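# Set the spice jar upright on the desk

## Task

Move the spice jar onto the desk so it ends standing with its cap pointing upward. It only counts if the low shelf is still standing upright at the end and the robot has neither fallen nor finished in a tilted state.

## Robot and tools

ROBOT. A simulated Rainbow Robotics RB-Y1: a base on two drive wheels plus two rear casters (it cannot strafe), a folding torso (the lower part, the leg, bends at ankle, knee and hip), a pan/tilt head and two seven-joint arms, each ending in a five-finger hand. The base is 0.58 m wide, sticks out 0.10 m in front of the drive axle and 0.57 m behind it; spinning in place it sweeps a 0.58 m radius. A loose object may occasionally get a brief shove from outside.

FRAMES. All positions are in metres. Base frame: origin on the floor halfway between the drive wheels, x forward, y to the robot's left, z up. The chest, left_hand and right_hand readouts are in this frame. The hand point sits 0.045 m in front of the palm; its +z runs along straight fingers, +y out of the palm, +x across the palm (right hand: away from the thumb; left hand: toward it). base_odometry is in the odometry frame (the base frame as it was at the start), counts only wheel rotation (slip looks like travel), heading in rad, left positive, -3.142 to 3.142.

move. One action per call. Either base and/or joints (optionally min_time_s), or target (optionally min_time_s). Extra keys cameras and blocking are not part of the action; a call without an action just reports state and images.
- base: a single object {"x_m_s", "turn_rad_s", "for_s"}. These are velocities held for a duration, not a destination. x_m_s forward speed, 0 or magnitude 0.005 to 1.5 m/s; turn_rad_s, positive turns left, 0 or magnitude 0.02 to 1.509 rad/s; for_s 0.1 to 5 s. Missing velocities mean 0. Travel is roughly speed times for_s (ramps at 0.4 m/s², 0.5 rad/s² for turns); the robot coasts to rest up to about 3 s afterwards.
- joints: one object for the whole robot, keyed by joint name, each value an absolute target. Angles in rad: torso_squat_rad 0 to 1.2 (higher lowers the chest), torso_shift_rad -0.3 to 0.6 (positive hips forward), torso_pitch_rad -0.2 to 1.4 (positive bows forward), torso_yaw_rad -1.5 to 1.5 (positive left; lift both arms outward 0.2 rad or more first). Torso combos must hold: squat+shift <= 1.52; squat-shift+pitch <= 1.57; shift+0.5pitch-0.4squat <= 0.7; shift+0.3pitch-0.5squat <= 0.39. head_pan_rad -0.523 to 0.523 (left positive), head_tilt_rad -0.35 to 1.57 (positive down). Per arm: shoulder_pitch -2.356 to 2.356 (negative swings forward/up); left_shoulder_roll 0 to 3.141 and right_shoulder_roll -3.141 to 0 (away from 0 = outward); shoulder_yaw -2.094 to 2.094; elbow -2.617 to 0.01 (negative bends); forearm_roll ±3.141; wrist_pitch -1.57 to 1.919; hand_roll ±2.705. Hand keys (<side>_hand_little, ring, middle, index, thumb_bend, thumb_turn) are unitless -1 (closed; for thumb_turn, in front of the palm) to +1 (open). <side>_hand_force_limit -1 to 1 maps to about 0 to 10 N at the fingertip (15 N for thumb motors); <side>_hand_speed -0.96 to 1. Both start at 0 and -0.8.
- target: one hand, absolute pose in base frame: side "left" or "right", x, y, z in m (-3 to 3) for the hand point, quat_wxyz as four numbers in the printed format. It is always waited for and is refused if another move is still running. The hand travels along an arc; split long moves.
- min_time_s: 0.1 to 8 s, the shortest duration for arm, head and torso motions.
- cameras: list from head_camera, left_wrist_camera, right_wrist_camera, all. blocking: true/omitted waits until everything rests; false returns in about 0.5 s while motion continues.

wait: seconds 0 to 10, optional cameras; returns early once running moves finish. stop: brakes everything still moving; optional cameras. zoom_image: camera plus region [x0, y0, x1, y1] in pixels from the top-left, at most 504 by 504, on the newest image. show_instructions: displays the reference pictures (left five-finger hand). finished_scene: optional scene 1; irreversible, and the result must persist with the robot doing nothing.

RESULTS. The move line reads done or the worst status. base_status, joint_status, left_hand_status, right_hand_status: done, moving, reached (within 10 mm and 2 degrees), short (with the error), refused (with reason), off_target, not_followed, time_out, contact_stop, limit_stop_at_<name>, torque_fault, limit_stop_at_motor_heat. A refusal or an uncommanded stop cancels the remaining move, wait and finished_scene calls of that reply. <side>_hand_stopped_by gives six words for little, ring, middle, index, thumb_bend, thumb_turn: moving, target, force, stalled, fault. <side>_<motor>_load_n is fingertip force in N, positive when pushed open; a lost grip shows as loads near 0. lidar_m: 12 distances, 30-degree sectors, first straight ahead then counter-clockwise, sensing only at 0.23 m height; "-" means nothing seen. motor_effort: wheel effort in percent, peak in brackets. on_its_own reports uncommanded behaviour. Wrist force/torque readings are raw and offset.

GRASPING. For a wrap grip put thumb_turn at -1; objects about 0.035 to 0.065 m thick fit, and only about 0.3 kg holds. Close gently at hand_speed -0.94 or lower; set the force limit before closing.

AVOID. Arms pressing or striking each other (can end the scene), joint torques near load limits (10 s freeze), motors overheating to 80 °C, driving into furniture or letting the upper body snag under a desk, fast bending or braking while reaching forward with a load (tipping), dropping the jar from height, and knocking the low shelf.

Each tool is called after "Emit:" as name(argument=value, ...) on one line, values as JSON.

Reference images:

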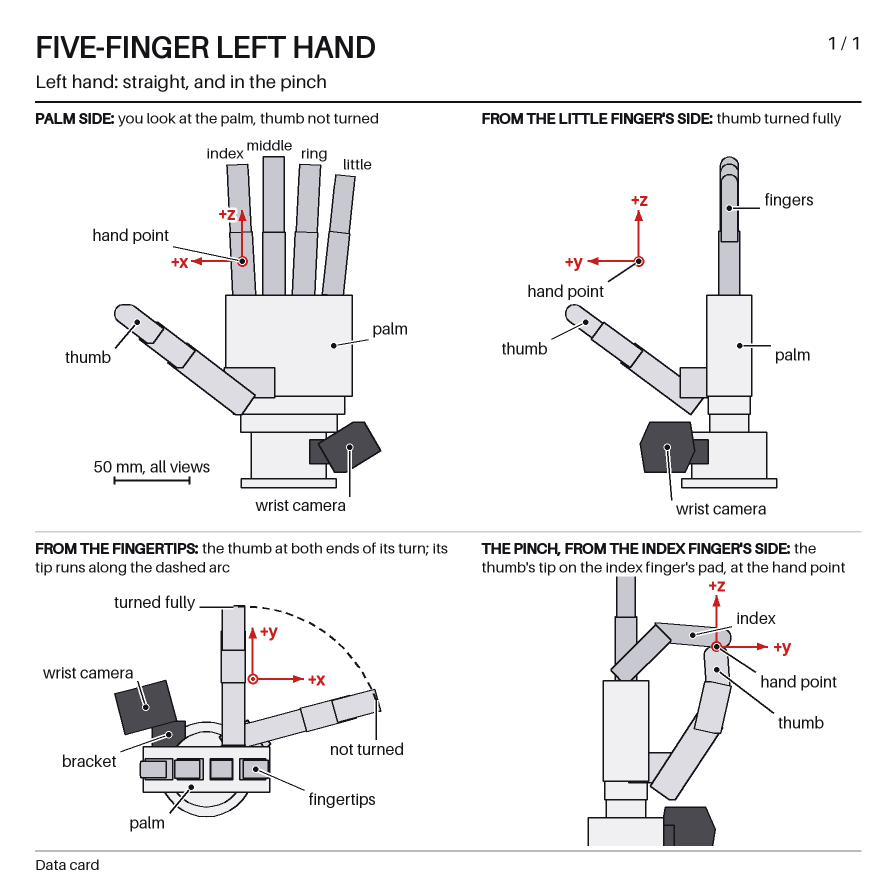

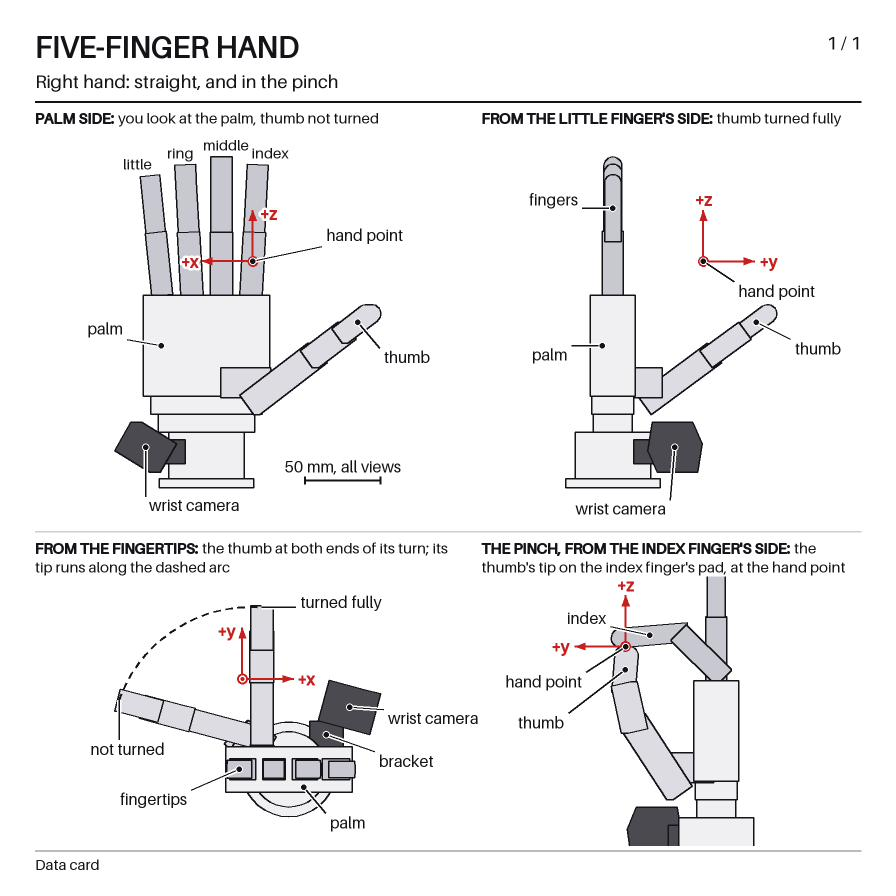

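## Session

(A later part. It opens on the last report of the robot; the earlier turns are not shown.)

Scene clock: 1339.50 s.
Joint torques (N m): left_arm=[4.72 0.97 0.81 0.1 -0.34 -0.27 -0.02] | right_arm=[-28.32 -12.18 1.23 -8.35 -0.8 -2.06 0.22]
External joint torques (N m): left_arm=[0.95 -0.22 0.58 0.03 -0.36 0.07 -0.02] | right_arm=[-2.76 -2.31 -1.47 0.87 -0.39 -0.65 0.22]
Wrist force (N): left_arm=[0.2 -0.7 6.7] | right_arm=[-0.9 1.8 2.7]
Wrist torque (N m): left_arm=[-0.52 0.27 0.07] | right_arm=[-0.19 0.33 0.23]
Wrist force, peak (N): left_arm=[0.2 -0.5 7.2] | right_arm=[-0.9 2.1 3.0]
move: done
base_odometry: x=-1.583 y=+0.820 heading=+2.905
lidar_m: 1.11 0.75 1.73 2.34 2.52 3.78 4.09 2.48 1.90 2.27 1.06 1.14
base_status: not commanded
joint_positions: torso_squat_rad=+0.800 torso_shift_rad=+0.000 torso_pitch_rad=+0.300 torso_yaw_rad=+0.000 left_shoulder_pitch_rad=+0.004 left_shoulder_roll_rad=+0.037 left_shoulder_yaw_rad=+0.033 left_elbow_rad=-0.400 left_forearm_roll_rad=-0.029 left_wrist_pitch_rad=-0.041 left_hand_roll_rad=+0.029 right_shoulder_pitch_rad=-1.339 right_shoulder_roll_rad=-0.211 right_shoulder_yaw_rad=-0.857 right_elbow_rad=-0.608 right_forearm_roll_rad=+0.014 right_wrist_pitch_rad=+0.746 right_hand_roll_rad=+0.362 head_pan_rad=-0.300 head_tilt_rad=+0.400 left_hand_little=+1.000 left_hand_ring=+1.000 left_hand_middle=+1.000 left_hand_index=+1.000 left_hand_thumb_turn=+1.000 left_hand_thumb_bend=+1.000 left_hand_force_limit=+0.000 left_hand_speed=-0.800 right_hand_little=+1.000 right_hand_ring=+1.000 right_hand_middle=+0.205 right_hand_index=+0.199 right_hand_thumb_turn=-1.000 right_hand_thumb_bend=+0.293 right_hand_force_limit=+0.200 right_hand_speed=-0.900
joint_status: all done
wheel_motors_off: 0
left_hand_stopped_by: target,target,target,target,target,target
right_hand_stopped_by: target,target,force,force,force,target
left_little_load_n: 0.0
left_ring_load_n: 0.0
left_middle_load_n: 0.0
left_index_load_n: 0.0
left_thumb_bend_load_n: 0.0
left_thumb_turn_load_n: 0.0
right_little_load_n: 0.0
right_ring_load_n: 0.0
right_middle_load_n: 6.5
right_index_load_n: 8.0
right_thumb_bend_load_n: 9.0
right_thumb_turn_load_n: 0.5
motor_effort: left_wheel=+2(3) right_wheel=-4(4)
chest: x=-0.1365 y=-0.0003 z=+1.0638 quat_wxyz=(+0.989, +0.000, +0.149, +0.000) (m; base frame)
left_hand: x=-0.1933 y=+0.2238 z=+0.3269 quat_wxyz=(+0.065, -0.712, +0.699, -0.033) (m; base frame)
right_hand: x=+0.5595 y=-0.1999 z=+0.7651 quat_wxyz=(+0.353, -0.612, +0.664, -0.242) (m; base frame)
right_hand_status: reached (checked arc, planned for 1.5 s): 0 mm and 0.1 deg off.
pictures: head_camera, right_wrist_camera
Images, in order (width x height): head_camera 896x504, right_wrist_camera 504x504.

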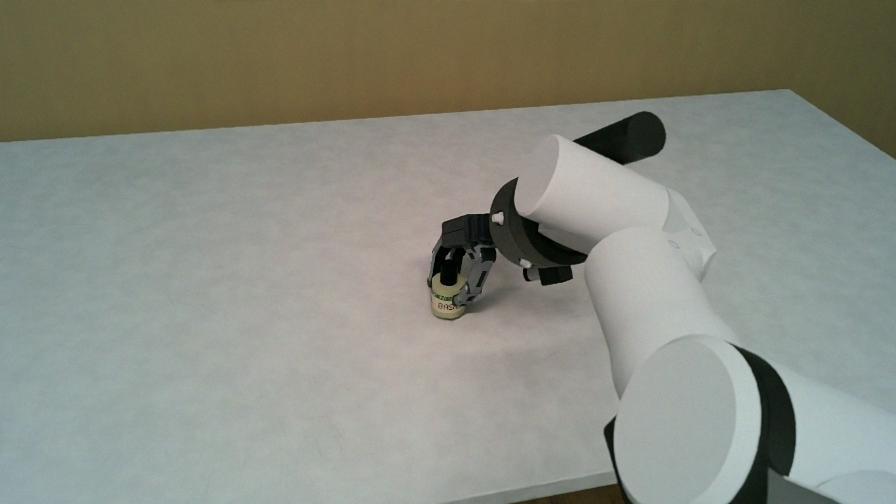

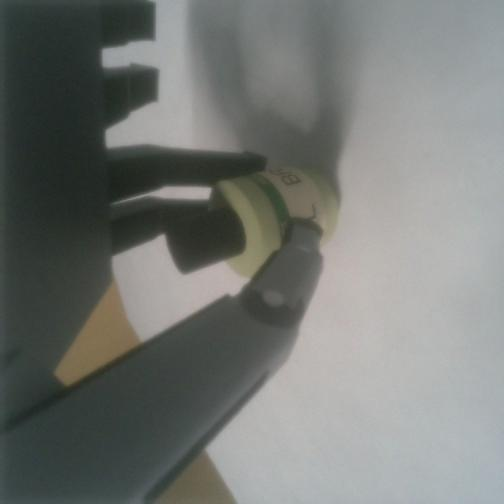

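Emit:
move(target={"side": "right", "x": 0.56, "y": -0.2, "z": 0.762, "quat_wxyz": [0.3535, -0.6125, 0.6645, -0.2417]}, min_time_s=1, cameras=["head_camera", "right_wrist_camera"])

Emit:
zoom_image(camera="head_camera", region=[410, 260, 480, 330])

Scene clock: 1345.33 s.
Joint torques (N m): left_arm=[4.73 0.87 0.81 0.17 -0.2 -0.28 0.03] | right_arm=[-28.61 -12.64 0.83 -8.19 -0.84 -2.16 0.25]
External joint torques (N m): left_arm=[0.97 -0.31 0.58 0.09 -0.22 0.07 0.03] | right_arm=[-3.03 -2.73 -1.76 1 -0.43 -0.75 0.25]
Wrist force (N): left_arm=[0.5 0.0 6.4] | right_arm=[-0.4 1.8 2.5]
Wrist torque (N m): left_arm=[-0.35 0.21 0.10] | right_arm=[-0.19 0.29 0.24]
Wrist force, peak (N): left_arm=[1.0 -0.3 7.2] | right_arm=[-0.7 1.8 3.0]
move: done
base_odometry: x=-1.583 y=+0.820 heading=+2.905
lidar_m: 1.11 0.75 1.73 2.34 2.51 3.78 4.09 2.49 1.89 2.27 1.07 1.14
base_status: not commanded
joint_positions: torso_squat_rad=+0.800 torso_shift_rad=+0.000 torso_pitch_rad=+0.300 torso_yaw_rad=+0.000 left_shoulder_pitch_rad=+0.004 left_shoulder_roll_rad=+0.037 left_shoulder_yaw_rad=+0.033 left_elbow_rad=-0.400 left_forearm_roll_rad=-0.029 left_wrist_pitch_rad=-0.041 left_hand_roll_rad=+0.029 right_shoulder_pitch_rad=-1.342 right_shoulder_roll_rad=-0.218 right_shoulder_yaw_rad=-0.858 right_elbow_rad=-0.582 right_forearm_roll_rad=+0.011 right_wrist_pitch_rad=+0.728 right_hand_roll_rad=+0.365 head_pan_rad=-0.300 head_tilt_rad=+0.400 left_hand_little=+1.000 left_hand_ring=+1.000 left_hand_middle=+1.000 left_hand_index=+1.000 left_hand_thumb_turn=+1.000 left_hand_thumb_bend=+1.000 left_hand_force_limit=+0.000 left_hand_speed=-0.800 right_hand_little=+1.000 right_hand_ring=+1.000 right_hand_middle=+0.205 right_hand_index=+0.199 right_hand_thumb_turn=-1.000 right_hand_thumb_bend=+0.293 right_hand_force_limit=+0.200 right_hand_speed=-0.900
joint_status: all done
wheel_motors_off: 0
left_hand_stopped_by: target,target,target,target,target,target
right_hand_stopped_by: target,target,force,force,force,target
left_little_load_n: 0.5
left_ring_load_n: 0.0
left_middle_load_n: 0.0
left_index_load_n: 0.0
left_thumb_bend_load_n: 0.0
left_thumb_turn_load_n: 0.0
right_little_load_n: 0.0
right_ring_load_n: 0.0
right_middle_load_n: 6.5
right_index_load_n: 8.0
right_thumb_bend_load_n: 9.0
right_thumb_turn_load_n: 0.5
motor_effort: left_wheel=+2(3) right_wheel=-3(4)
chest: x=-0.1365 y=-0.0003 z=+1.0638 quat_wxyz=(+0.989, +0.000, +0.149, +0.000) (m; base frame)
left_hand: x=-0.1933 y=+0.2238 z=+0.3269 quat_wxyz=(+0.065, -0.712, +0.699, -0.033) (m; base frame)
right_hand: x=+0.5597 y=-0.1999 z=+0.7620 quat_wxyz=(+0.353, -0.612, +0.664, -0.242) (m; base frame)
right_hand_status: reached (checked arc, planned for 1.0 s): 0 mm and 0.0 deg off.
pictures: head_camera, right_wrist_camera
Images, in order (width x height): head_camera 896x504, right_wrist_camera 504x504.

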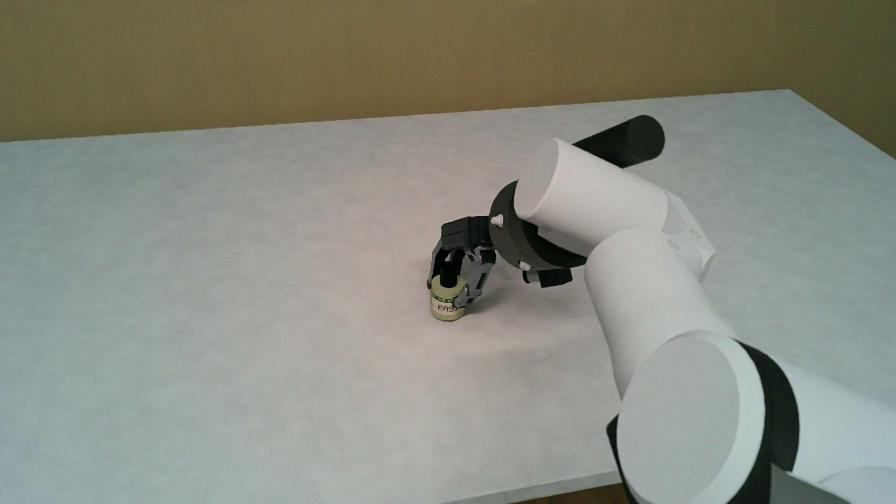

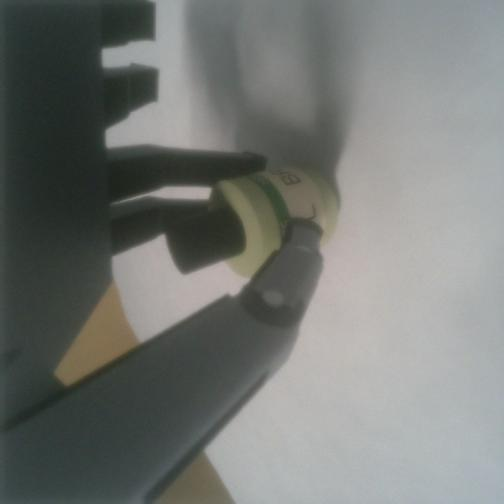

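Scaled by 7.200 from the camera's 896x504 image, which has a finer 1280x720 frame.

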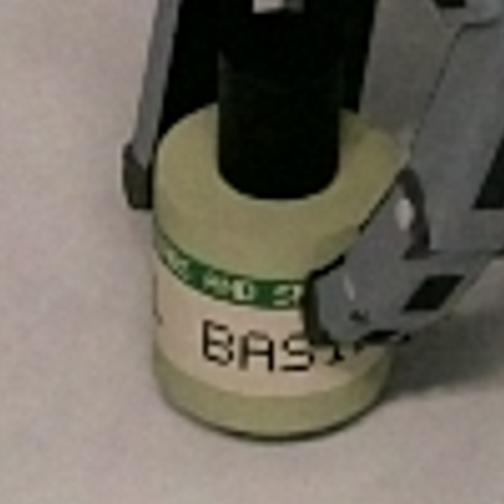

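Emit:
move(target={"side": "right", "x": 0.56, "y": -0.2, "z": 0.759, "quat_wxyz": [0.3535, -0.6125, 0.6645, -0.2417]}, min_time_s=1, cameras=["head_camera"])

Emit:
zoom_image(camera="head_camera", region=[410, 260, 480, 330])

Scene clock: 1350.53 s.
Joint torques (N m): left_arm=[4.36 1.19 0.79 0.11 -0.18 -0.41 -0.02] | right_arm=[-28.33 -12.75 1 -8.19 -0.8 -2.1 0.16]
External joint torques (N m): left_arm=[0.59 0 0.56 0.04 -0.2 -0.06 -0.02] | right_arm=[-2.73 -2.8 -1.5 0.97 -0.4 -0.69 0.16]
Wrist force (N): left_arm=[0.1 -0.3 5.7] | right_arm=[-1.0 1.4 2.5]
Wrist torque (N m): left_arm=[-0.37 0.26 0.05] | right_arm=[-0.28 0.38 0.23]
Wrist force, peak (N): left_arm=[0.6 -0.6 7.5] | right_arm=[-0.9 1.8 3.1]
move: done
base_odometry: x=-1.583 y=+0.820 heading=+2.905
lidar_m: 1.11 0.76 1.73 2.34 2.51 3.78 4.09 2.48 1.90 2.27 1.06 1.14
base_status: not commanded
joint_positions: torso_squat_rad=+0.800 torso_shift_rad=+0.000 torso_pitch_rad=+0.300 torso_yaw_rad=+0.000 left_shoulder_pitch_rad=+0.004 left_shoulder_roll_rad=+0.037 left_shoulder_yaw_rad=+0.033 left_elbow_rad=-0.400 left_forearm_roll_rad=-0.029 left_wrist_pitch_rad=-0.041 left_hand_roll_rad=+0.029 right_shoulder_pitch_rad=-1.344 right_shoulder_roll_rad=-0.224 right_shoulder_yaw_rad=-0.859 right_elbow_rad=-0.560 right_forearm_roll_rad=+0.007 right_wrist_pitch_rad=+0.712 right_hand_roll_rad=+0.369 head_pan_rad=-0.300 head_tilt_rad=+0.400 left_hand_little=+1.000 left_hand_ring=+1.000 left_hand_middle=+1.000 left_hand_index=+1.000 left_hand_thumb_turn=+1.000 left_hand_thumb_bend=+1.000 left_hand_force_limit=+0.000 left_hand_speed=-0.800 right_hand_little=+1.000 right_hand_ring=+1.000 right_hand_middle=+0.205 right_hand_index=+0.199 right_hand_thumb_turn=-1.000 right_hand_thumb_bend=+0.293 right_hand_force_limit=+0.200 right_hand_speed=-0.900
joint_status: all done
wheel_motors_off: 0
left_hand_stopped_by: target,target,target,target,target,target
right_hand_stopped_by: target,target,force,force,force,target
left_little_load_n: 0.0
left_ring_load_n: 0.0
left_middle_load_n: 0.0
left_index_load_n: 0.0
left_thumb_bend_load_n: -0.5
left_thumb_turn_load_n: 0.0
right_little_load_n: 0.0
right_ring_load_n: -0.5
right_middle_load_n: 6.5
right_index_load_n: 7.5
right_thumb_bend_load_n: 9.0
right_thumb_turn_load_n: 0.5
motor_effort: left_wheel=+2(3) right_wheel=-3(4)
chest: x=-0.1365 y=-0.0003 z=+1.0638 quat_wxyz=(+0.989, +0.000, +0.149, +0.000) (m; base frame)
left_hand: x=-0.1933 y=+0.2238 z=+0.3269 quat_wxyz=(+0.065, -0.712, +0.699, -0.033) (m; base frame)
right_hand: x=+0.5598 y=-0.1999 z=+0.7590 quat_wxyz=(+0.353, -0.612, +0.664, -0.242) (m; base frame)
right_hand_status: reached (checked arc, planned for 1.0 s): 0 mm and 0.0 deg off.
pictures: head_camera
Images, in order (width x height): head_camera 896x504.

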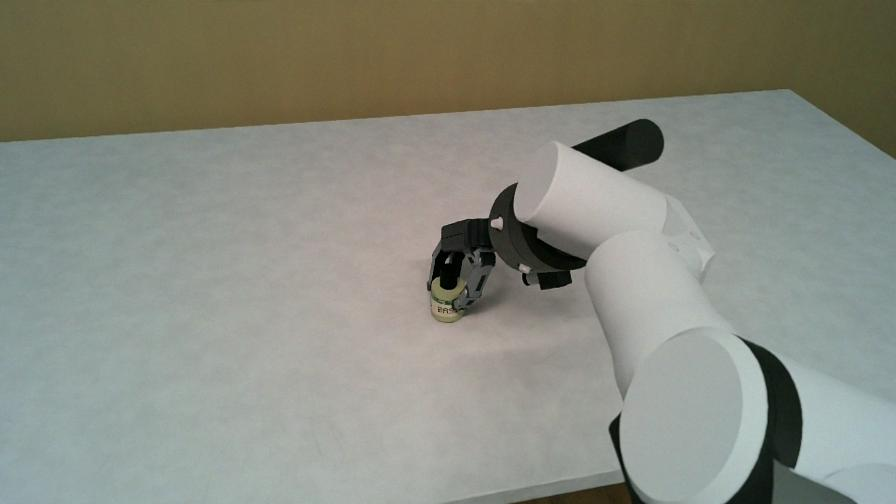

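Scaled by 7.200 from the camera's 896x504 image, which has a finer 1280x720 frame.

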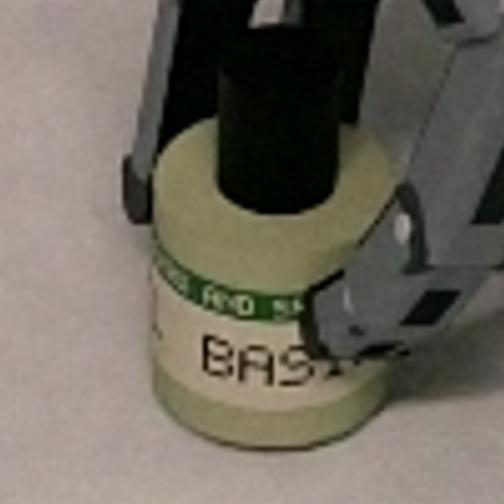

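Emit:
move(target={"side": "right", "x": 0.56, "y": -0.2, "z": 0.756, "quat_wxyz": [0.3535, -0.6125, 0.6645, -0.2417]}, min_time_s=1, cameras=["head_camera", "right_wrist_camera"])

Emit:
zoom_image(camera="head_camera", region=[410, 260, 480, 330])

Scene clock: 1361.07 s.
Joint torques (N m): left_arm=[4.2 1.09 0.88 0.2 -0.19 -0.21 -0.03] | right_arm=[-25.68 -11.76 0.69 -6.7 -0.27 -1.56 0.33]
External joint torques (N m): left_arm=[0.43 -0.1 0.65 0.13 -0.2 0.13 -0.03] | right_arm=[-0.07 -1.77 -1.72 2.43 0.13 -0.16 0.33]
Wrist force (N): left_arm=[0.5 -0.5 6.5] | right_arm=[-1.7 -1.1 -0.6]
Wrist torque (N m): left_arm=[-0.43 0.24 0.09] | right_arm=[-0.19 0.31 0.24]
Wrist force, peak (N): left_arm=[0.1 -1.1 7.2] | right_arm=[-1.1 1.5 3.1]
move: done
base_odometry: x=-1.583 y=+0.820 heading=+2.905
lidar_m: 1.11 0.76 1.73 2.34 2.52 3.78 4.09 2.48 1.90 2.27 1.06 1.14
base_status: not commanded
joint_positions: torso_squat_rad=+0.800 torso_shift_rad=+0.000 torso_pitch_rad=+0.300 torso_yaw_rad=+0.000 left_shoulder_pitch_rad=+0.004 left_shoulder_roll_rad=+0.037 left_shoulder_yaw_rad=+0.033 left_elbow_rad=-0.400 left_forearm_roll_rad=-0.029 left_wrist_pitch_rad=-0.041 left_hand_roll_rad=+0.029 right_shoulder_pitch_rad=-1.347 right_shoulder_roll_rad=-0.230 right_shoulder_yaw_rad=-0.860 right_elbow_rad=-0.538 right_forearm_roll_rad=+0.004 right_wrist_pitch_rad=+0.695 right_hand_roll_rad=+0.372 head_pan_rad=-0.300 head_tilt_rad=+0.400 left_hand_little=+1.000 left_hand_ring=+1.000 left_hand_middle=+1.000 left_hand_index=+1.000 left_hand_thumb_turn=+1.000 left_hand_thumb_bend=+1.000 left_hand_force_limit=+0.000 left_hand_speed=-0.800 right_hand_little=+1.000 right_hand_ring=+1.000 right_hand_middle=+0.205 right_hand_index=+0.199 right_hand_thumb_turn=-1.000 right_hand_thumb_bend=+0.293 right_hand_force_limit=+0.200 right_hand_speed=-0.900
joint_status: all done
wheel_motors_off: 0
left_hand_stopped_by: target,target,target,target,target,target
right_hand_stopped_by: target,target,force,force,force,target
left_little_load_n: 0.0
left_ring_load_n: 0.0
left_middle_load_n: 0.0
left_index_load_n: 0.0
left_thumb_bend_load_n: 0.0
left_thumb_turn_load_n: 0.5
right_little_load_n: 0.0
right_ring_load_n: 0.0
right_middle_load_n: 6.5
right_index_load_n: 7.0
right_thumb_bend_load_n: 9.5
right_thumb_turn_load_n: 0.5
motor_effort: left_wheel=+1(3) right_wheel=-3(4)
chest: x=-0.1365 y=-0.0003 z=+1.0638 quat_wxyz=(+0.989, +0.000, +0.149, +0.000) (m; base frame)
left_hand: x=-0.1933 y=+0.2238 z=+0.3269 quat_wxyz=(+0.065, -0.712, +0.699, -0.033) (m; base frame)
right_hand: x=+0.5602 y=-0.2000 z=+0.7566 quat_wxyz=(+0.354, -0.612, +0.664, -0.242) (m; base frame)
right_hand_status: reached (checked arc, planned for 1.0 s): 1 mm and 0.1 deg off.
pictures: head_camera, right_wrist_camera
Images, in order (width x height): head_camera 896x504, right_wrist_camera 504x504.

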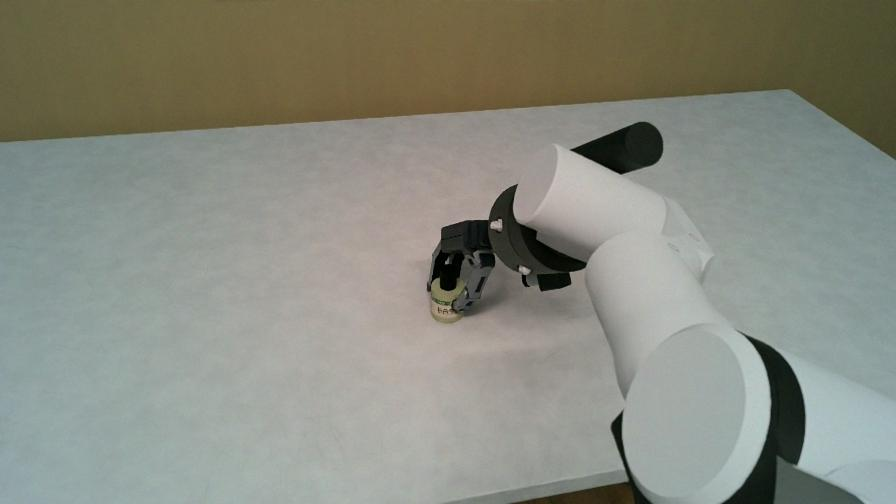

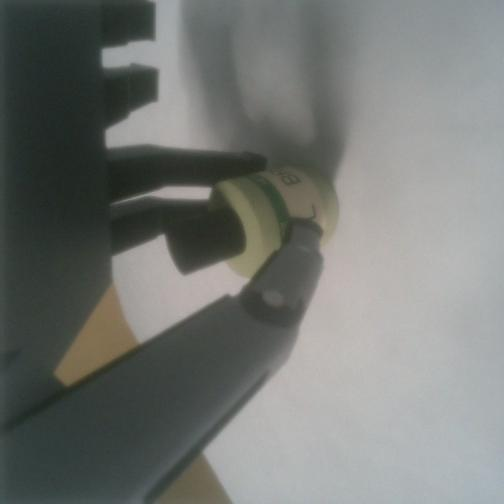

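Scaled by 7.200 from the camera's 896x504 image, which has a finer 1280x720 frame.

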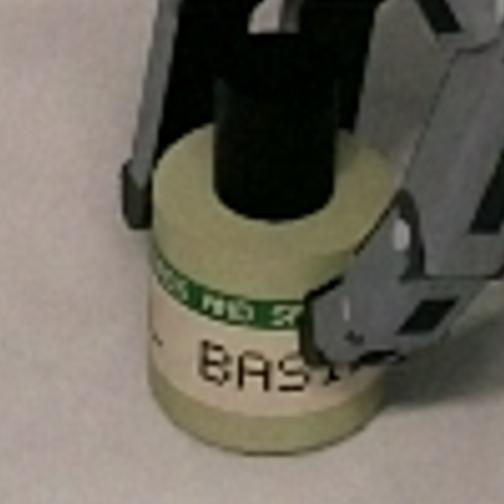

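Emit:
move(joints={"right_hand_speed": -0.9, "right_hand_thumb_bend": 0.42, "right_hand_index": 0.27, "right_hand_middle": 0.27}, cameras=["head_camera", "right_wrist_camera"])

Emit:
zoom_image(camera="head_camera", region=[400, 240, 490, 330])

Scene clock: 1370.60 s.
Joint torques (N m): left_arm=[4.63 1.14 1.19 0.18 -0.18 -0.28 -0.09] | right_arm=[-25.55 -11.8 0.7 -8.05 -0.39 -1.59 0.23]
External joint torques (N m): left_arm=[0.86 -0.05 0.96 0.11 -0.19 0.07 -0.09] | right_arm=[0.06 -1.82 -1.71 1.08 0 -0.19 0.23]
Wrist force (N): left_arm=[0.1 -0.3 7.0] | right_arm=[-0.9 1.2 2.4]
Wrist torque (N m): left_arm=[-0.44 0.32 0.14] | right_arm=[-0.27 0.36 0.23]
Wrist force, peak (N): left_arm=[-0.4 -0.2 7.2] | right_arm=[-0.6 1.8 2.8]
move: done
base_odometry: x=-1.583 y=+0.820 heading=+2.905
lidar_m: 1.12 0.76 1.73 2.34 2.51 3.78 4.09 2.48 1.90 2.27 1.07 1.14
base_status: not commanded
joint_positions: torso_squat_rad=+0.800 torso_shift_rad=+0.000 torso_pitch_rad=+0.300 torso_yaw_rad=+0.000 left_shoulder_pitch_rad=+0.004 left_shoulder_roll_rad=+0.037 left_shoulder_yaw_rad=+0.033 left_elbow_rad=-0.400 left_forearm_roll_rad=-0.029 left_wrist_pitch_rad=-0.041 left_hand_roll_rad=+0.029 right_shoulder_pitch_rad=-1.347 right_shoulder_roll_rad=-0.230 right_shoulder_yaw_rad=-0.860 right_elbow_rad=-0.538 right_forearm_roll_rad=+0.004 right_wrist_pitch_rad=+0.695 right_hand_roll_rad=+0.372 head_pan_rad=-0.300 head_tilt_rad=+0.400 left_hand_little=+1.000 left_hand_ring=+1.000 left_hand_middle=+1.000 left_hand_index=+1.000 left_hand_thumb_turn=+1.000 left_hand_thumb_bend=+1.000 left_hand_force_limit=+0.000 left_hand_speed=-0.800 right_hand_little=+1.000 right_hand_ring=+1.000 right_hand_middle=+0.270 right_hand_index=+0.270 right_hand_thumb_turn=-1.000 right_hand_thumb_bend=+0.420 right_hand_force_limit=+0.200 right_hand_speed=-0.900
joint_status: all done
wheel_motors_off: 0
left_hand_stopped_by: target,target,target,target,target,target
right_hand_stopped_by: target,target,target,target,target,target
left_little_load_n: 0.0
left_ring_load_n: 0.0
left_middle_load_n: 0.0
left_index_load_n: 0.0
left_thumb_bend_load_n: -0.5
left_thumb_turn_load_n: 0.0
right_little_load_n: 0.0
right_ring_load_n: 0.0
right_middle_load_n: 0.0
right_index_load_n: 0.0
right_thumb_bend_load_n: 0.0
right_thumb_turn_load_n: 0.0
motor_effort: left_wheel=+2(3) right_wheel=-3(4)
chest: x=-0.1365 y=-0.0003 z=+1.0638 quat_wxyz=(+0.989, +0.000, +0.149, +0.000) (m; base frame)
left_hand: x=-0.1933 y=+0.2238 z=+0.3269 quat_wxyz=(+0.065, -0.712, +0.699, -0.033) (m; base frame)
right_hand: x=+0.5601 y=-0.1999 z=+0.7565 quat_wxyz=(+0.354, -0.612, +0.664, -0.242) (m; base frame)
pictures: head_camera, right_wrist_camera
Images, in order (width x height): head_camera 896x504, right_wrist_camera 504x504.

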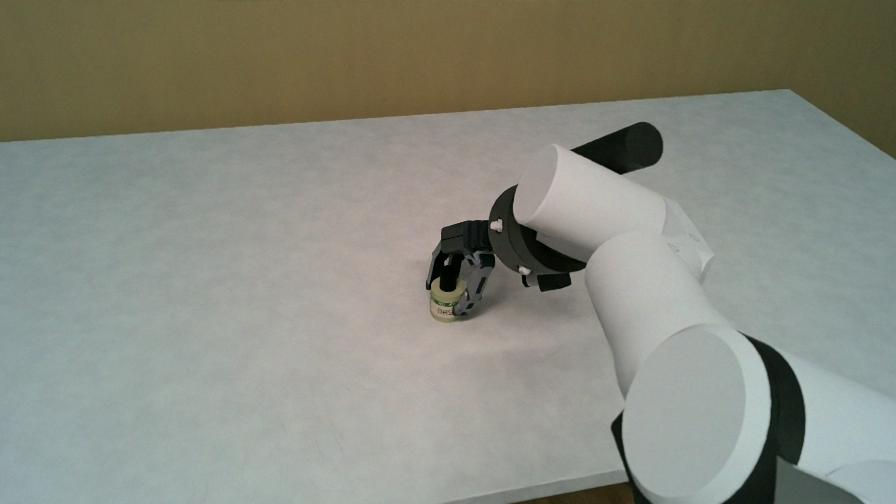

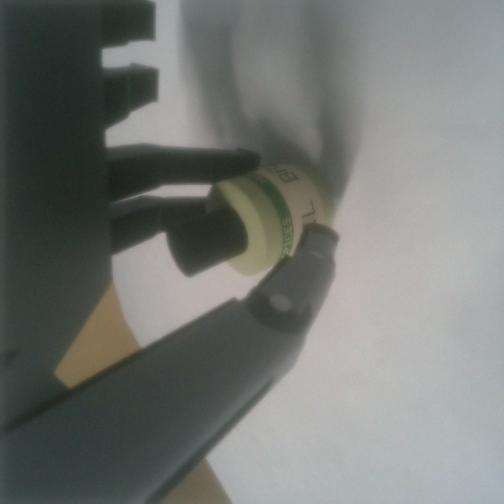

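Scaled by 5.600 from the camera's 896x504 image, which has a finer 1280x720 frame.

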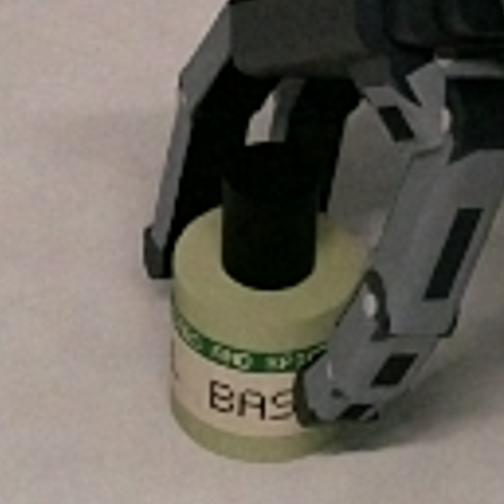

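Emit:
move(joints={"right_hand_speed": -0.8, "right_hand_thumb_bend": 1.0, "right_hand_index": 1.0, "right_hand_middle": 1.0}, cameras=["head_camera", "right_wrist_camera"])

Emit:
zoom_image(camera="head_camera", region=[400, 240, 490, 330])

Scene clock: 1389.57 s.
Joint torques (N m): left_arm=[4.69 0.79 0.99 0.08 -0.24 -0.2 0.01] | right_arm=[-25.62 -12.02 0.36 -7.97 -0.31 -1.55 0.15]
External joint torques (N m): left_arm=[0.92 -0.4 0.76 0.01 -0.25 0.14 0.01] | right_arm=[0 -2.04 -2.05 1.17 0.09 -0.15 0.15]
Wrist force (N): left_arm=[0.5 -0.3 6.6] | right_arm=[-0.7 1.0 2.0]
Wrist torque (N m): left_arm=[-0.44 0.17 0.14] | right_arm=[-0.30 0.34 0.23]
Wrist force, peak (N): left_arm=[-0.1 -0.3 7.5] | right_arm=[-1.0 1.8 2.6]
move: done
base_odometry: x=-1.583 y=+0.820 heading=+2.905
lidar_m: 1.11 0.76 1.73 2.34 2.51 3.78 4.09 2.48 1.90 2.27 1.07 1.14
base_status: not commanded
joint_positions: torso_squat_rad=+0.800 torso_shift_rad=+0.000 torso_pitch_rad=+0.300 torso_yaw_rad=+0.000 left_shoulder_pitch_rad=+0.004 left_shoulder_roll_rad=+0.037 left_shoulder_yaw_rad=+0.033 left_elbow_rad=-0.400 left_forearm_roll_rad=-0.029 left_wrist_pitch_rad=-0.041 left_hand_roll_rad=+0.029 right_shoulder_pitch_rad=-1.347 right_shoulder_roll_rad=-0.230 right_shoulder_yaw_rad=-0.860 right_elbow_rad=-0.538 right_forearm_roll_rad=+0.004 right_wrist_pitch_rad=+0.695 right_hand_roll_rad=+0.372 head_pan_rad=-0.300 head_tilt_rad=+0.400 left_hand_little=+1.000 left_hand_ring=+1.000 left_hand_middle=+1.000 left_hand_index=+1.000 left_hand_thumb_turn=+1.000 left_hand_thumb_bend=+1.000 left_hand_force_limit=+0.000 left_hand_speed=-0.800 right_hand_little=+1.000 right_hand_ring=+1.000 right_hand_middle=+1.000 right_hand_index=+1.000 right_hand_thumb_turn=-1.000 right_hand_thumb_bend=+1.000 right_hand_force_limit=+0.200 right_hand_speed=-0.800
joint_status: all done
wheel_motors_off: 0
left_hand_stopped_by: target,target,target,target,target,target
right_hand_stopped_by: target,target,target,target,target,target
left_little_load_n: 0.0
left_ring_load_n: 0.0
left_middle_load_n: 0.0
left_index_load_n: 0.0
left_thumb_bend_load_n: 0.0
left_thumb_turn_load_n: 0.0
right_little_load_n: 0.0
right_ring_load_n: 0.0
right_middle_load_n: 0.0
right_index_load_n: 0.0
right_thumb_bend_load_n: 0.0
right_thumb_turn_load_n: 0.0
motor_effort: left_wheel=+3(3) right_wheel=-3(4)
chest: x=-0.1365 y=-0.0003 z=+1.0638 quat_wxyz=(+0.989, +0.000, +0.149, +0.000) (m; base frame)
left_hand: x=-0.1933 y=+0.2238 z=+0.3269 quat_wxyz=(+0.065, -0.712, +0.699, -0.033) (m; base frame)
right_hand: x=+0.5601 y=-0.1999 z=+0.7565 quat_wxyz=(+0.354, -0.612, +0.664, -0.242) (m; base frame)
pictures: head_camera, right_wrist_camera
Images, in order (width x height): head_camera 896x504, right_wrist_camera 504x504.

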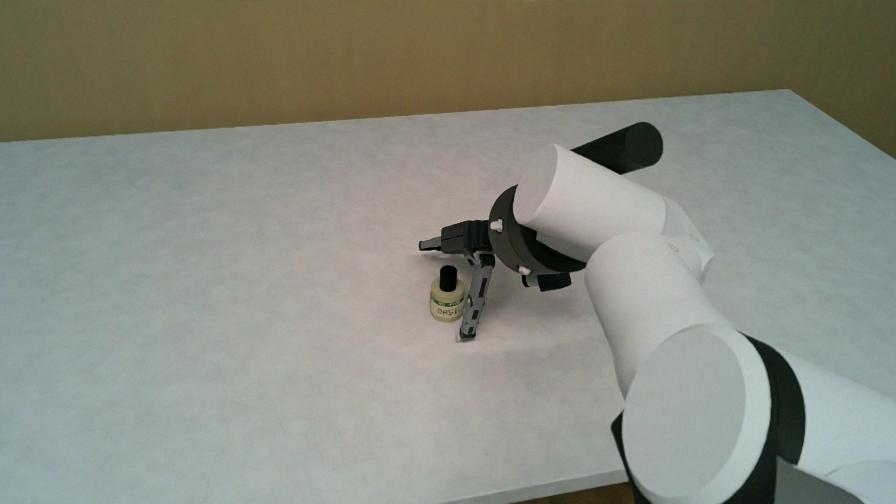

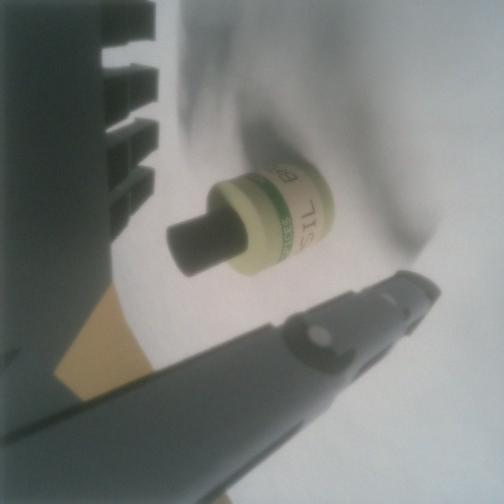

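Scaled by 5.600 from the camera's 896x504 image, which has a finer 1280x720 frame.

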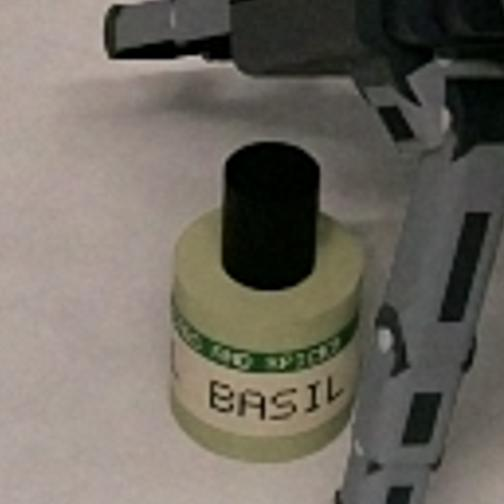

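Emit:
move(target={"side": "right", "x": 0.558, "y": -0.202, "z": 0.80, "quat_wxyz": [0.3535, -0.6125, 0.6645, -0.2417]}, min_time_s=2, cameras=["head_camera"])

Emit:
move(target={"side": "right", "x": 0.55, "y": -0.21, "z": 0.88, "quat_wxyz": [0.3535, -0.6125, 0.6645, -0.2417]}, min_time_s=2, cameras=["head_camera", "right_wrist_camera"])

Emit:
zoom_image(camera="head_camera", region=[400, 240, 490, 330])

Scene clock: 1400.10 s.
Joint torques (N m): left_arm=[4.6 0.84 1.38 0.06 -0.24 -0.3 -0.12] | right_arm=[-24.07 -9.4 3.43 -10.16 -0.35 -1.22 -0.25]
External joint torques (N m): left_arm=[0.83 -0.35 1.15 -0.01 -0.25 0.04 -0.12] | right_arm=[1.5 0.38 0.14 -0.78 0.13 0.22 -0.25]
Wrist force (N): left_arm=[0.1 -0.8 6.5] | right_arm=[-1.3 1.1 2.3]
Wrist torque (N m): left_arm=[-0.56 0.28 0.15] | right_arm=[-0.26 0.42 0.11]
Wrist force, peak (N): left_arm=[0.4 -1.3 7.3] | right_arm=[-0.8 1.6 2.9]
move: done
base_odometry: x=-1.583 y=+0.820 heading=+2.905
lidar_m: 1.11 0.76 1.73 2.34 2.51 3.78 4.09 2.48 1.89 2.26 1.07 1.13
base_status: not commanded
joint_positions: torso_squat_rad=+0.800 torso_shift_rad=+0.000 torso_pitch_rad=+0.300 torso_yaw_rad=+0.000 left_shoulder_pitch_rad=+0.004 left_shoulder_roll_rad=+0.037 left_shoulder_yaw_rad=+0.033 left_elbow_rad=-0.400 left_forearm_roll_rad=-0.029 left_wrist_pitch_rad=-0.041 left_hand_roll_rad=+0.029 right_shoulder_pitch_rad=-1.341 right_shoulder_roll_rad=-0.182 right_shoulder_yaw_rad=-0.839 right_elbow_rad=-0.776 right_forearm_roll_rad=+0.034 right_wrist_pitch_rad=+0.898 right_hand_roll_rad=+0.329 head_pan_rad=-0.300 head_tilt_rad=+0.400 left_hand_little=+1.000 left_hand_ring=+1.000 left_hand_middle=+1.000 left_hand_index=+1.000 left_hand_thumb_turn=+1.000 left_hand_thumb_bend=+1.000 left_hand_force_limit=+0.000 left_hand_speed=-0.800 right_hand_little=+1.000 right_hand_ring=+1.000 right_hand_middle=+1.000 right_hand_index=+1.000 right_hand_thumb_turn=-1.000 right_hand_thumb_bend=+1.000 right_hand_force_limit=+0.200 right_hand_speed=-0.800
joint_status: all done
wheel_motors_off: 0
left_hand_stopped_by: target,target,target,target,target,target
right_hand_stopped_by: target,target,target,target,target,target
left_little_load_n: 0.0
left_ring_load_n: 0.0
left_middle_load_n: 0.0
left_index_load_n: 0.0
left_thumb_bend_load_n: 0.0
left_thumb_turn_load_n: -0.5
right_little_load_n: 0.0
right_ring_load_n: 0.0
right_middle_load_n: 0.0
right_index_load_n: 0.0
right_thumb_bend_load_n: 0.0
right_thumb_turn_load_n: -0.5
motor_effort: left_wheel=+3(3) right_wheel=-3(4)
chest: x=-0.1365 y=-0.0003 z=+1.0638 quat_wxyz=(+0.989, +0.000, +0.149, +0.000) (m; base frame)
left_hand: x=-0.1933 y=+0.2238 z=+0.3269 quat_wxyz=(+0.065, -0.712, +0.699, -0.033) (m; base frame)
right_hand: x=+0.5582 y=-0.2021 z=+0.8007 quat_wxyz=(+0.353, -0.613, +0.665, -0.241) (m; base frame)
right_hand_status: reached (checked arc, planned for 2.0 s): 1 mm and 0.1 deg off.
pictures: head_camera
Images, in order (width x height): head_camera 896x504.

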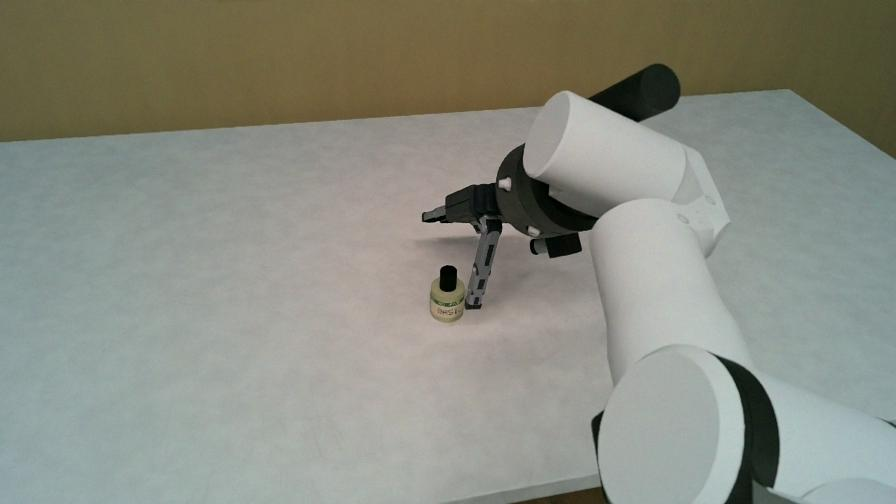

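Scene clock: 1402.43 s.
Joint torques (N m): left_arm=[4.36 1.01 0.91 0.16 -0.3 -0.31 -0.1] | right_arm=[-28.4 -9.48 4.15 -9.77 -0.2 -1.37 -0.32]
External joint torques (N m): left_arm=[0.59 -0.18 0.69 0.09 -0.31 0.03 -0.1] | right_arm=[-2.81 0.39 0.2 -0.64 0.35 0.1 -0.32]
Wrist force (N): left_arm=[0.7 -0.6 5.7] | right_arm=[-1.0 1.2 2.3]
Wrist torque (N m): left_arm=[-0.43 0.18 0.12] | right_arm=[-0.23 0.39 0.13]
Wrist force, peak (N): left_arm=[0.3 -0.7 7.1] | right_arm=[-1.0 0.9 3.0]
move: done
base_odometry: x=-1.583 y=+0.820 heading=+2.905
lidar_m: 1.11 0.76 1.73 2.34 2.51 3.78 4.09 2.48 1.90 2.26 1.07 1.14
base_status: not commanded
joint_positions: torso_squat_rad=+0.800 torso_shift_rad=+0.000 torso_pitch_rad=+0.300 torso_yaw_rad=+0.000 left_shoulder_pitch_rad=+0.004 left_shoulder_roll_rad=+0.037 left_shoulder_yaw_rad=+0.033 left_elbow_rad=-0.400 left_forearm_roll_rad=-0.029 left_wrist_pitch_rad=-0.041 left_hand_roll_rad=+0.029 right_shoulder_pitch_rad=-1.393 right_shoulder_roll_rad=-0.179 right_shoulder_yaw_rad=-0.811 right_elbow_rad=-1.010 right_forearm_roll_rad=+0.067 right_wrist_pitch_rad=+1.167 right_hand_roll_rad=+0.282 head_pan_rad=-0.300 head_tilt_rad=+0.400 left_hand_little=+1.000 left_hand_ring=+1.000 left_hand_middle=+1.000 left_hand_index=+1.000 left_hand_thumb_turn=+1.000 left_hand_thumb_bend=+1.000 left_hand_force_limit=+0.000 left_hand_speed=-0.800 right_hand_little=+1.000 right_hand_ring=+1.000 right_hand_middle=+1.000 right_hand_index=+1.000 right_hand_thumb_turn=-1.000 right_hand_thumb_bend=+1.000 right_hand_force_limit=+0.200 right_hand_speed=-0.800
joint_status: all done
wheel_motors_off: 0
left_hand_stopped_by: target,target,target,target,target,target
right_hand_stopped_by: target,target,target,target,target,target
left_little_load_n: 0.0
left_ring_load_n: 0.0
left_middle_load_n: 0.0
left_index_load_n: 0.0
left_thumb_bend_load_n: 0.0
left_thumb_turn_load_n: 0.0
right_little_load_n: -0.5
right_ring_load_n: 0.0
right_middle_load_n: 0.0
right_index_load_n: 0.0
right_thumb_bend_load_n: 0.0
right_thumb_turn_load_n: 0.0
motor_effort: left_wheel=+2(3) right_wheel=-4(4)
chest: x=-0.1365 y=-0.0003 z=+1.0638 quat_wxyz=(+0.989, +0.000, +0.149, +0.000) (m; base frame)
left_hand: x=-0.1933 y=+0.2238 z=+0.3269 quat_wxyz=(+0.065, -0.712, +0.699, -0.033) (m; base frame)
right_hand: x=+0.5500 y=-0.2104 z=+0.8800 quat_wxyz=(+0.353, -0.613, +0.665, -0.241) (m; base frame)
right_hand_status: reached (checked arc, planned for 2.0 s): 0 mm and 0.1 deg off.
pictures: head_camera, right_wrist_camera
Images, in order (width x height): head_camera 896x504, right_wrist_camera 504x504.

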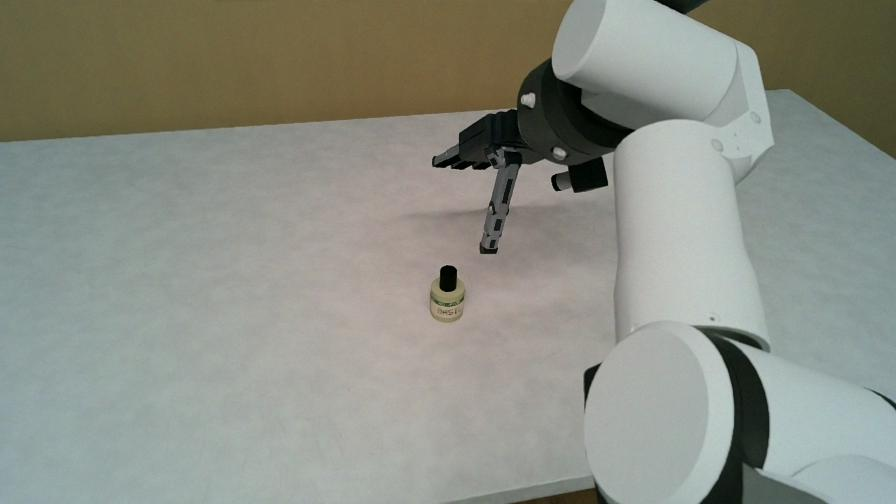

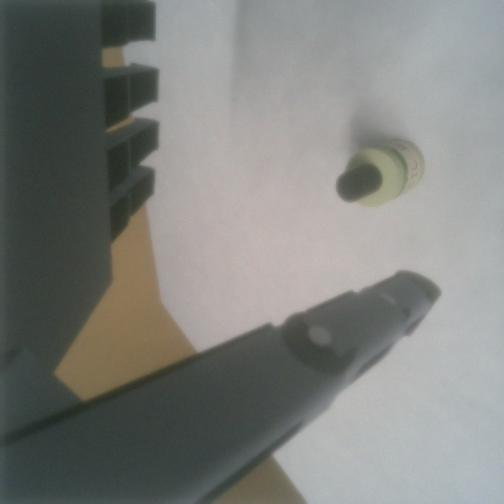

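Scaled by 5.600 from the camera's 896x504 image, which has a finer 1280x720 frame.

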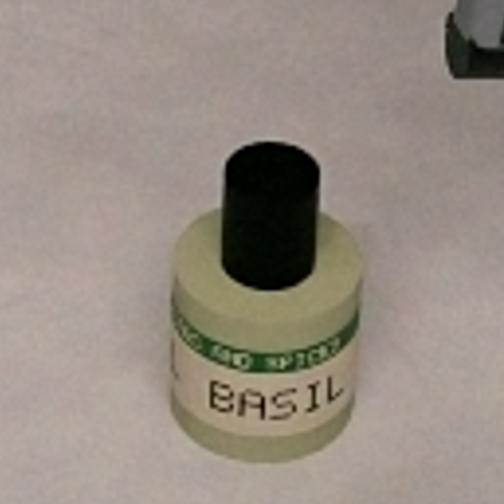

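Emit:
finished_scene()

The scene is finished: the task was done.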